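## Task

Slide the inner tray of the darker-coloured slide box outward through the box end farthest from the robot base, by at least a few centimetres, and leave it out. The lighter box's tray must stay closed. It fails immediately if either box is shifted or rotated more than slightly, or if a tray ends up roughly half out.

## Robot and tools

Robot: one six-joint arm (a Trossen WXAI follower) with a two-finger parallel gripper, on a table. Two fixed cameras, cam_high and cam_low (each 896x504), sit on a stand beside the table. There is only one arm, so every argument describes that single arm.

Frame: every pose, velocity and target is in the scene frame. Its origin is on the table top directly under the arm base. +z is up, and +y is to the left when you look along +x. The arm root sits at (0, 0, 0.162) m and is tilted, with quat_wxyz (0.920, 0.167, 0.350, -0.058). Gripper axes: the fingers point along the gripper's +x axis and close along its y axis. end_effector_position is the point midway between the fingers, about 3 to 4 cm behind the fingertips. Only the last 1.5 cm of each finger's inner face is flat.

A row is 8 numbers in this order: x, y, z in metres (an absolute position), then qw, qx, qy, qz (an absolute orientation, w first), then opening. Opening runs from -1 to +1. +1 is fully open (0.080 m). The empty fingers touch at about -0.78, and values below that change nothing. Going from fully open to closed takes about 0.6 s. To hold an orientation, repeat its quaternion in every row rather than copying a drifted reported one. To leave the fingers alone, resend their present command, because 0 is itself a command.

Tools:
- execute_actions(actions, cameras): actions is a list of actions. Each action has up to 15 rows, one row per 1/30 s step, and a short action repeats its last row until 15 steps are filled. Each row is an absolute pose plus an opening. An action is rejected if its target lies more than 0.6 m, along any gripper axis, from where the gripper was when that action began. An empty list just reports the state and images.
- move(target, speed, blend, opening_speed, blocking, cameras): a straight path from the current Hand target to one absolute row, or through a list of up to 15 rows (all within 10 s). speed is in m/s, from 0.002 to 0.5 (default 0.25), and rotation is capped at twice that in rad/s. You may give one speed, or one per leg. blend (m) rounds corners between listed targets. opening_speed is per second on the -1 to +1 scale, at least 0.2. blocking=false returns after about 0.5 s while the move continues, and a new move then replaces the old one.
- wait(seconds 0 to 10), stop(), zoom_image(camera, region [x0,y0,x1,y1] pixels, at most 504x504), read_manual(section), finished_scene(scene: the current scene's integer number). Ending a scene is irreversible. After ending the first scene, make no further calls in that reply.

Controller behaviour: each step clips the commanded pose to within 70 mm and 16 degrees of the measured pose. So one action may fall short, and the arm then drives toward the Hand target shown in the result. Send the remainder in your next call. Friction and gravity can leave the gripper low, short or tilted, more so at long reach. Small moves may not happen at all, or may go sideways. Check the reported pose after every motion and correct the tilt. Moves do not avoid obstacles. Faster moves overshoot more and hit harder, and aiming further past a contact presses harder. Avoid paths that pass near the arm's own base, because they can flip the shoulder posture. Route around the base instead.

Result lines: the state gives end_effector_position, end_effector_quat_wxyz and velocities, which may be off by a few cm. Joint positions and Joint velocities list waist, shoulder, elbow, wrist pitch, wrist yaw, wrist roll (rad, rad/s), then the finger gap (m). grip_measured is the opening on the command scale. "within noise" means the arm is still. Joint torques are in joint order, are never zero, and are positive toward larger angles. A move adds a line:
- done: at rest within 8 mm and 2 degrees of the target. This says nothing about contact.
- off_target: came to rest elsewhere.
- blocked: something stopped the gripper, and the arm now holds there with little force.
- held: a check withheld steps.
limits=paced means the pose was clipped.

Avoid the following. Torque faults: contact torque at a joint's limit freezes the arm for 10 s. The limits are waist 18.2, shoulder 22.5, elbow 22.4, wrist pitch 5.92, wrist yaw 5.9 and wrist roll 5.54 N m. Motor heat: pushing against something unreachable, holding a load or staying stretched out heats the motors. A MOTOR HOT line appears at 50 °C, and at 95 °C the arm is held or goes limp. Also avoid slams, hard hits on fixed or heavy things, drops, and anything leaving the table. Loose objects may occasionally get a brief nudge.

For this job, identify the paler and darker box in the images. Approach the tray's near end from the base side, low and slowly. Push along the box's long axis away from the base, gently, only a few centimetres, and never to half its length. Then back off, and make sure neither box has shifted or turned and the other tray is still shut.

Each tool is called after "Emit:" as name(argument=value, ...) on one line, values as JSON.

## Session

Darker now.

Emit:
execute_actions(actions=[])

Emit:
zoom_image(camera="cam_high", region=[200, 230, 400, 430])

Emit:
zoom_image(camera="cam_low", region=[330, 190, 530, 310])

Scene clock: 0.00 s.
end_effector_position=(+0.0844, -0.3097, +0.3797) grip_measured=+1.000 end_effector_quat_wxyz=(-0.093, -0.277, -0.090, +0.952)
Joint positions: [-1.871 1.171 1.583 -1.447 0.116 1.053 0.08]
Joint velocities: within noise
Joint torques (N m): no reading
Heat: hottest wrist roll 34 °C (+0.0 °C/min).
Hand target: +0.0844, -0.3097, +0.3797; -0.093, -0.277, -0.090, +0.952
Tool commands: gripper/opening=+1.0

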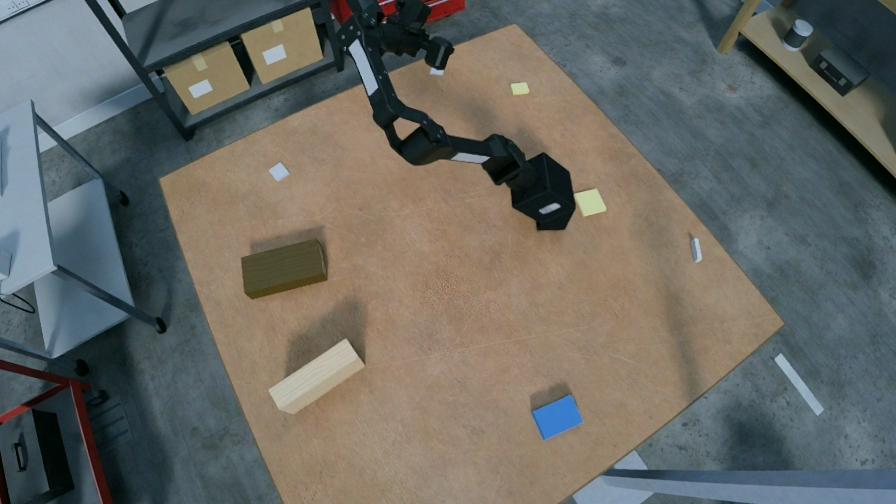

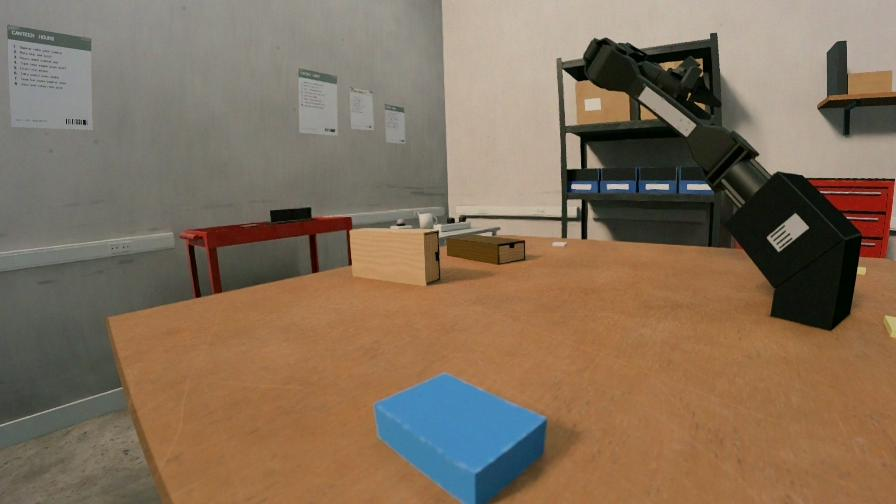

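Scaled by 2.520 from the camera's 896x504 image, which has a finer 1280x720 frame.

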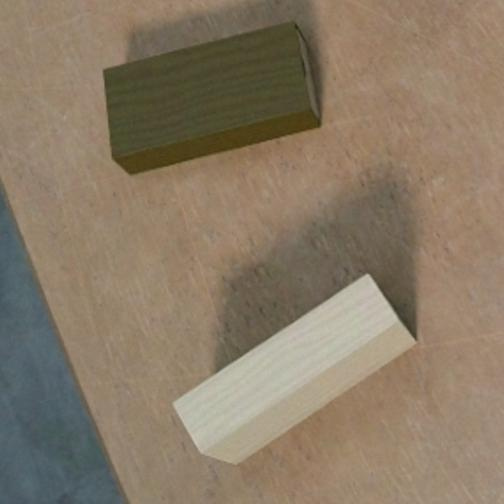

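Scaled by 2.520 from the camera's 896x504 image, which has a finer 1280x720 frame.

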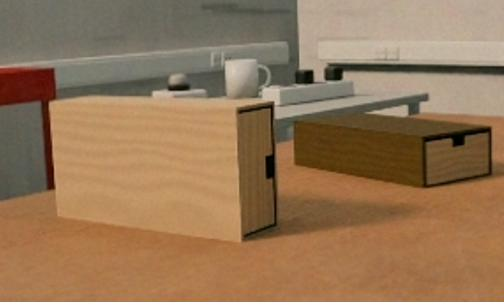

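Emit:
zoom_image(camera="cam_high", region=[235, 225, 335, 305])

Scaled by 5.040 from the camera's 896x504 image, which has a finer 1280x720 frame.

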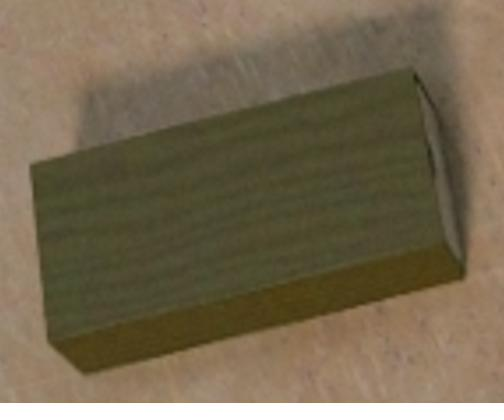

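Emit:
move(target=[[0.18,-0.29,0.33,0.707,0,0,-0.707,-1],[0.30,-0.18,0.26,0.924,0,0,-0.383,-1],[0.40,-0.105,0.14,0.9744,0.0252,0.1718,-0.143,-1]], speed=0.22, blend=0.04)

Emit:
zoom_image(camera="cam_high", region=[220, 190, 420, 340])

Scene clock: 28.20 s.
end_effector_position=(+0.3981, -0.1056, +0.1406) grip_measured=-0.767 end_effector_quat_wxyz=(+0.974, +0.024, +0.173, -0.146)
Joint positions: [0.04 1.228 0.232 1.434 0.185 -0.256 0]
Joint velocities: within noise
Joint torques (N m): [0.93 -3.26 1.94 1.71 -0.32 0.05]
Heat: hottest wrist pitch 35 °C (+4.3 °C/min).
Hand target: +0.4000, -0.1050, +0.1400; +0.974, +0.025, +0.172, -0.143
Off the commanded pose: 0.002 m, 0 deg.
move: done

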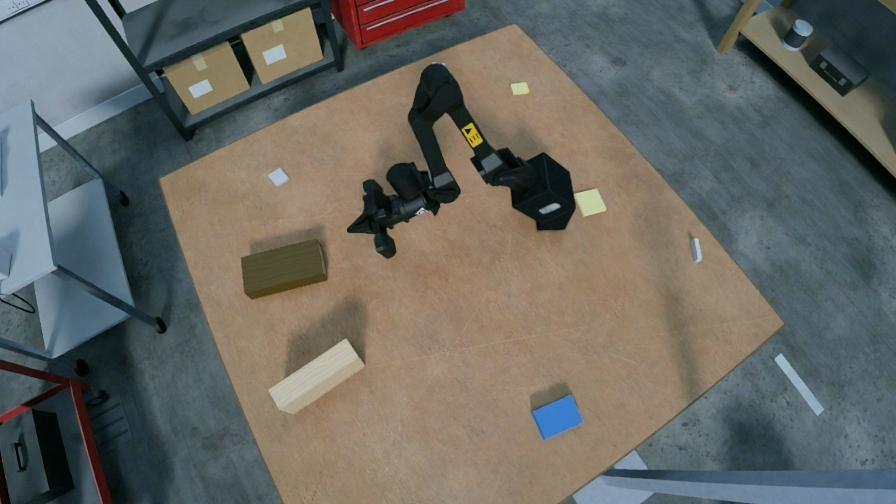

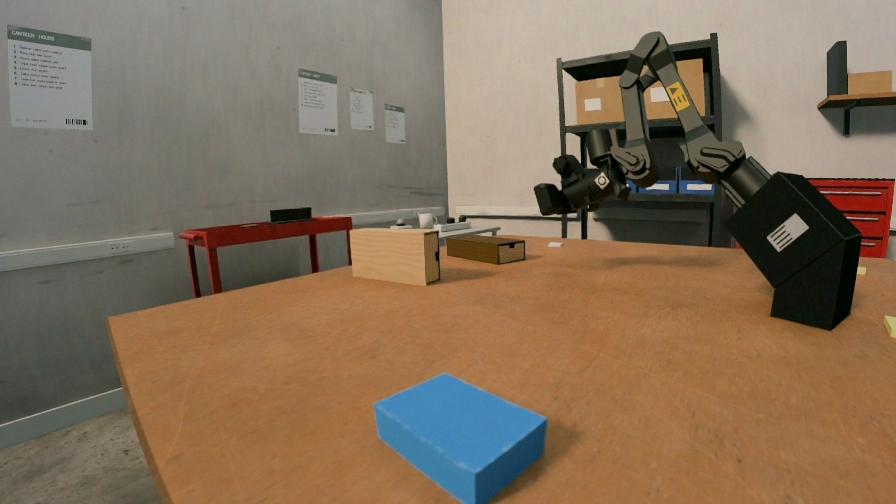

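Scaled by 2.520 from the camera's 896x504 image, which has a finer 1280x720 frame.

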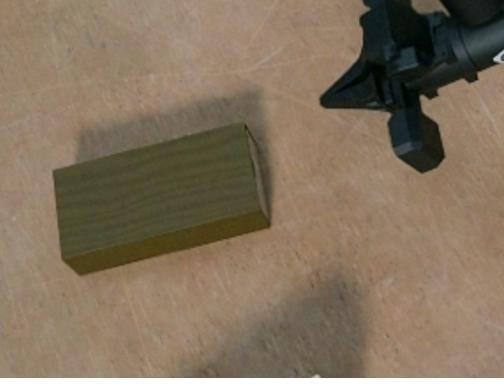

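Emit:
move(target=[0.449,-0.114,0.032,0.9744,0.0252,0.1718,-0.143,-1], speed=0.09)

Emit:
zoom_image(camera="cam_high", region=[235, 205, 385, 305])

Emit:
zoom_image(camera="cam_low", region=[430, 190, 630, 300])

Scene clock: 38.73 s.
end_effector_position=(+0.4489, -0.1141, +0.0339) grip_measured=-0.767 end_effector_quat_wxyz=(+0.968, +0.031, +0.207, -0.137)
Joint positions: [-0.064 1.777 0.571 1.563 0.09 -0.205 0]
Joint velocities: within noise
Joint torques (N m): [1.33 -4.82 0.54 2.09 -0.31 0.06]
Heat: hottest wrist pitch 36 °C (+4.6 °C/min).
Hand target: +0.4492, -0.1141, +0.0322; +0.968, +0.032, +0.207, -0.135
Off the commanded pose: 0.002 m, 4 deg.
joint sent to its limit — joint 4 (wrist pitch), upper limit. The joint targets are off in orientation, not in position.
move: off_target

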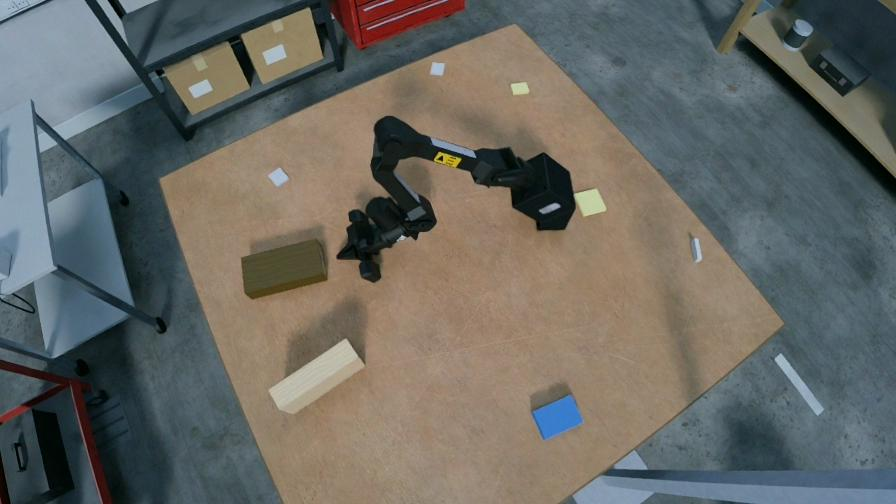

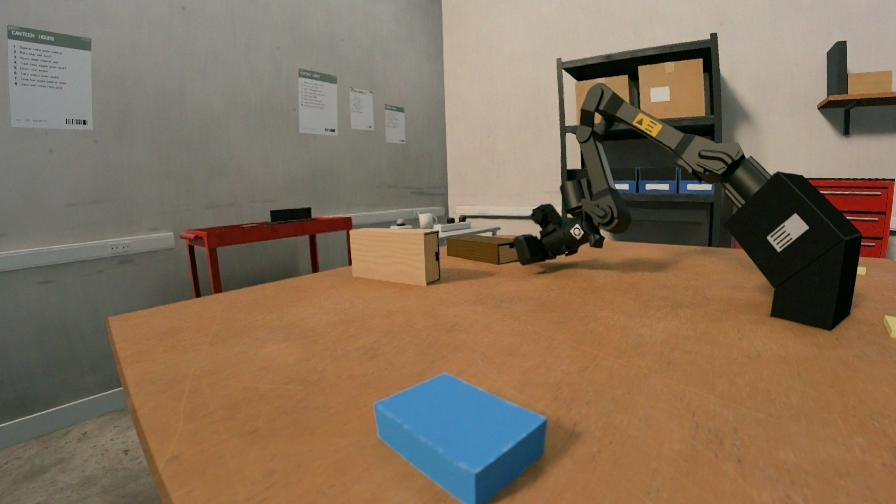

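Scaled by 3.360 from the camera's 896x504 image, which has a finer 1280x720 frame.

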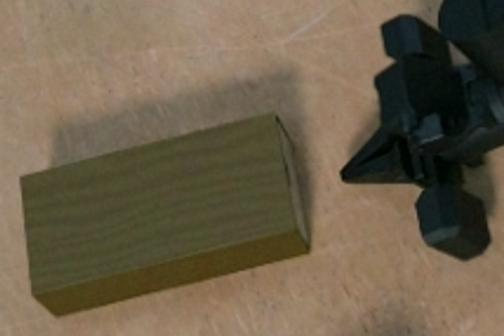

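Scaled by 2.520 from the camera's 896x504 image, which has a finer 1280x720 frame.

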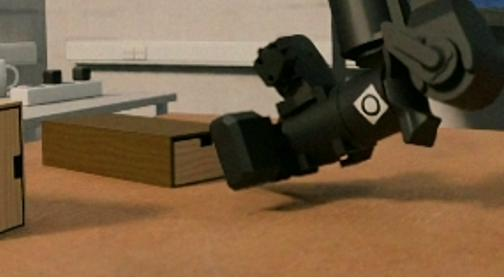

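Emit:
move(target=[[0.478,-0.1232,0.029,0.9744,0.0252,0.1718,-0.143,-1],[0.513,-0.1337,0.029,0.9744,0.0252,0.1718,-0.143,-1]], speed=0.04, blend=0.01)

Emit:
zoom_image(camera="cam_high", region=[215, 205, 365, 305])

Emit:
zoom_image(camera="cam_low", region=[430, 190, 630, 300])

Scene clock: 48.77 s.
end_effector_position=(+0.5123, -0.1332, +0.0309) grip_measured=-0.767 end_effector_quat_wxyz=(+0.974, +0.026, +0.171, -0.145)
Joint positions: [-0.068 1.843 0.839 1.436 0.083 -0.205 0]
Joint velocities: within noise
Joint torques (N m): [1.61 -6.17 1.91 1.72 -0.3 -0.08]
Heat: hottest wrist pitch 37 °C (+4.9 °C/min).
Hand target: +0.5130, -0.1337, +0.0290; +0.974, +0.025, +0.172, -0.143
Off the commanded pose: 0.002 m, 0 deg.
move: done

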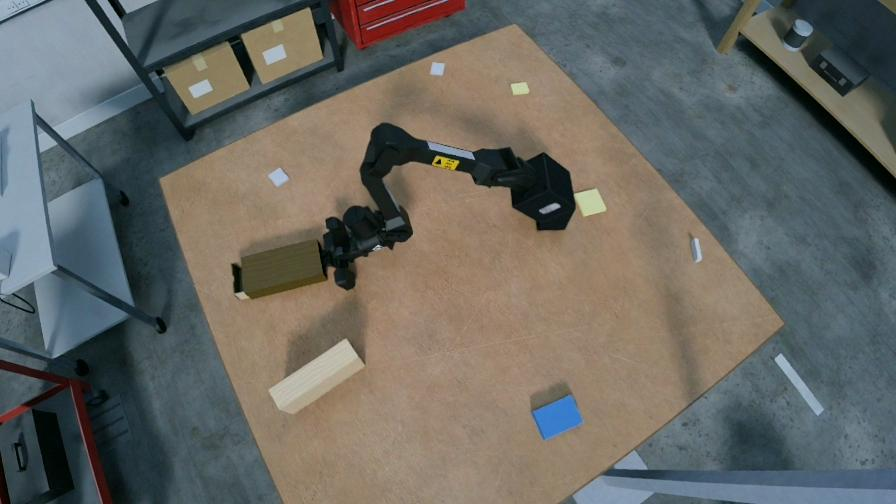

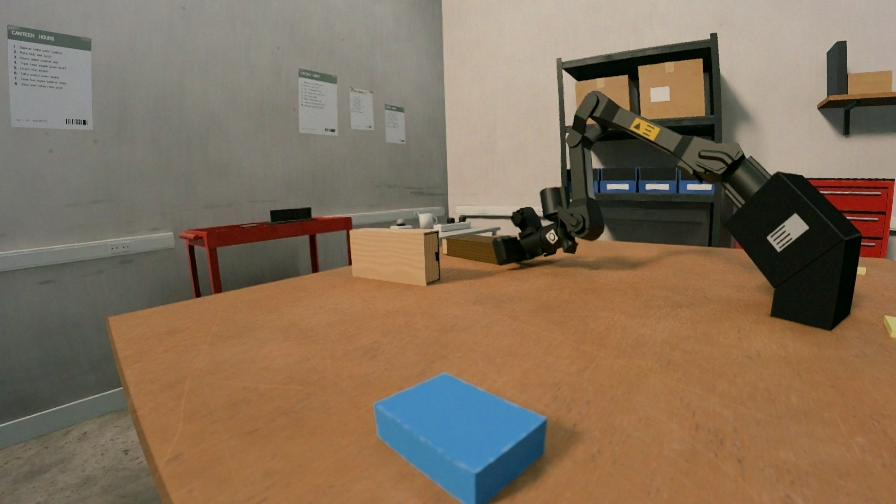

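Scaled by 3.360 from the camera's 896x504 image, which has a finer 1280x720 frame.

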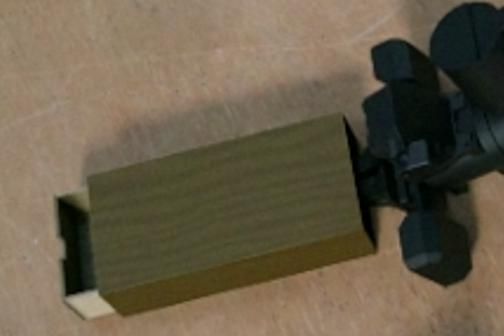

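Scaled by 2.520 from the camera's 896x504 image, which has a finer 1280x720 frame.

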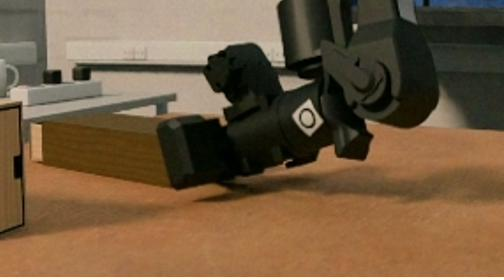

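Emit:
move(target=[0.525,-0.1373,0.029,0.9744,0.0252,0.1718,-0.143,-1], speed=0.04)

Emit:
zoom_image(camera="cam_high", region=[215, 205, 365, 305])

Scene clock: 52.83 s.
end_effector_position=(+0.5243, -0.1368, +0.0315) grip_measured=-0.767 end_effector_quat_wxyz=(+0.974, +0.026, +0.171, -0.145)
Joint positions: [-0.068 1.844 0.89 1.387 0.083 -0.205 0]
Joint velocities: within noise
Joint torques (N m): [1.67 -6.18 2.1 1.8 -0.29 -0.08]
Heat: hottest wrist pitch 37 °C (+4.5 °C/min).
Hand target: +0.5250, -0.1372, +0.0290; +0.974, +0.025, +0.172, -0.143
Off the commanded pose: 0.003 m, 0 deg.
move: done

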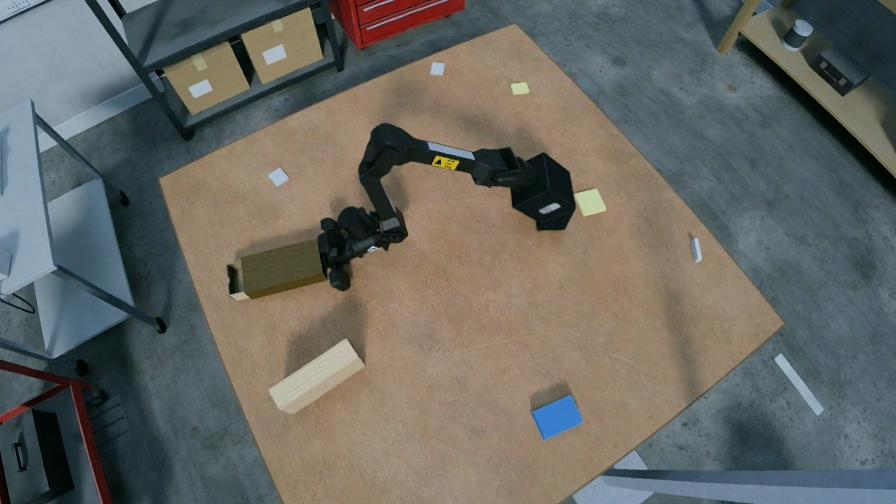

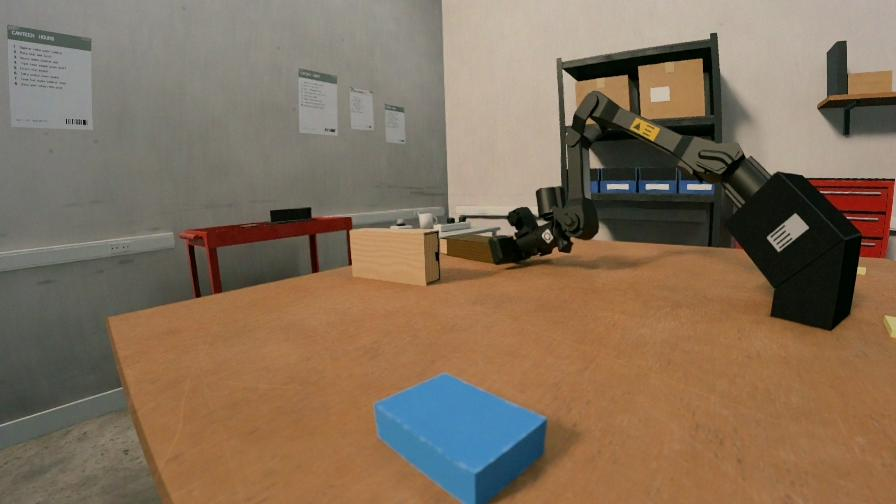

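Scaled by 3.360 from the camera's 896x504 image, which has a finer 1280x720 frame.

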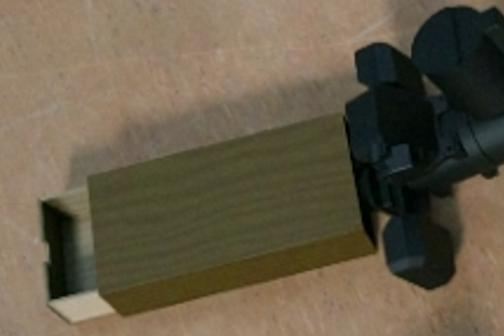

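About 3.9 cm. Retract.

Emit:
move(target=[0.445,-0.113,0.036,0.9744,0.0252,0.1718,-0.143,-1], speed=0.05)

Emit:
zoom_image(camera="cam_high", region=[215, 205, 365, 305])

Scene clock: 58.10 s.
end_effector_position=(+0.4435, -0.1130, +0.0307) grip_measured=-0.767 end_effector_quat_wxyz=(+0.967, +0.031, +0.215, -0.134)
Joint positions: [-0.069 1.779 0.556 1.563 0.083 -0.205 0]
Joint velocities: within noise
Joint torques (N m): [2.05 -7.11 -0.47 2.09 -0.06 0.06]
Heat: hottest shoulder 37 °C (+4.1 °C/min).
Hand target: +0.4453, -0.1132, +0.0362; +0.968, +0.032, +0.208, -0.135
Off the commanded pose: 0.006 m, 5 deg.
joint sent to its limit — joint 4 (wrist pitch), upper limit. The joint targets are off in orientation, not in position.
move: off_target

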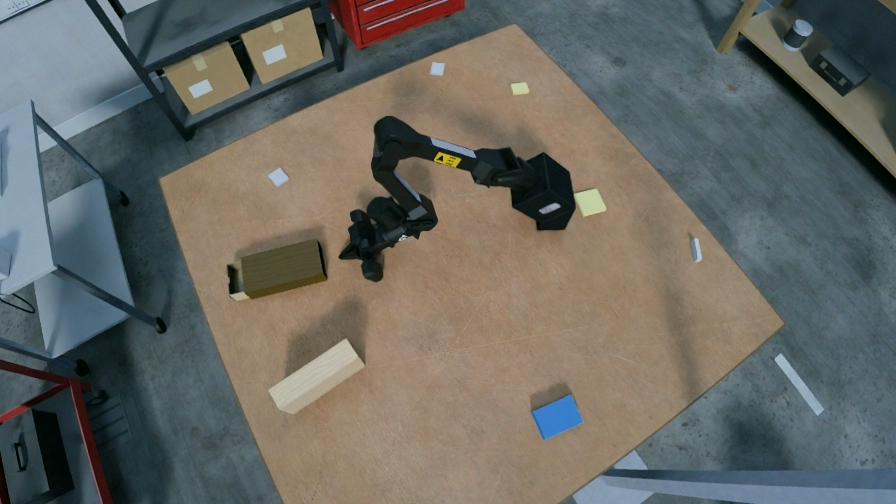

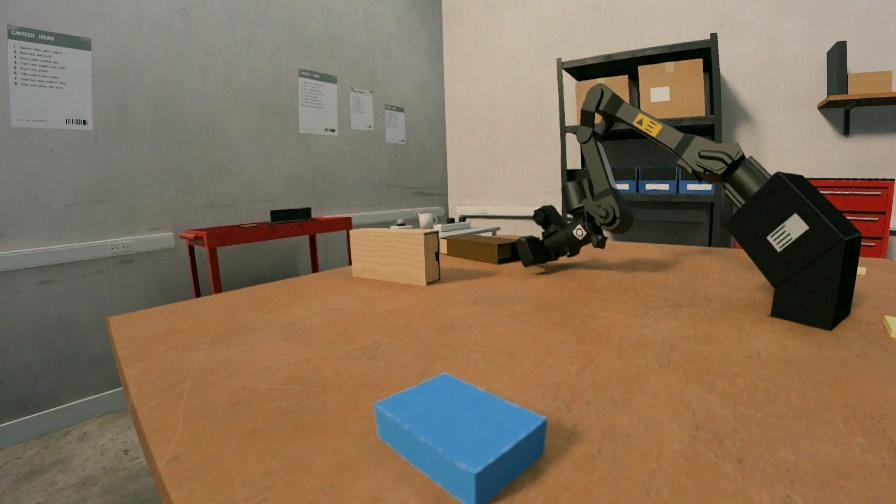

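Scaled by 3.360 from the camera's 896x504 image, which has a finer 1280x720 frame.

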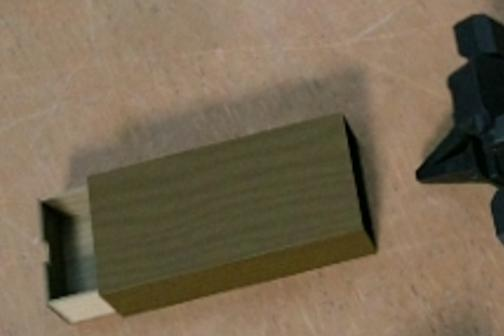

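Emit:
finished_scene(scene=3)

The scene is finished: the task was done.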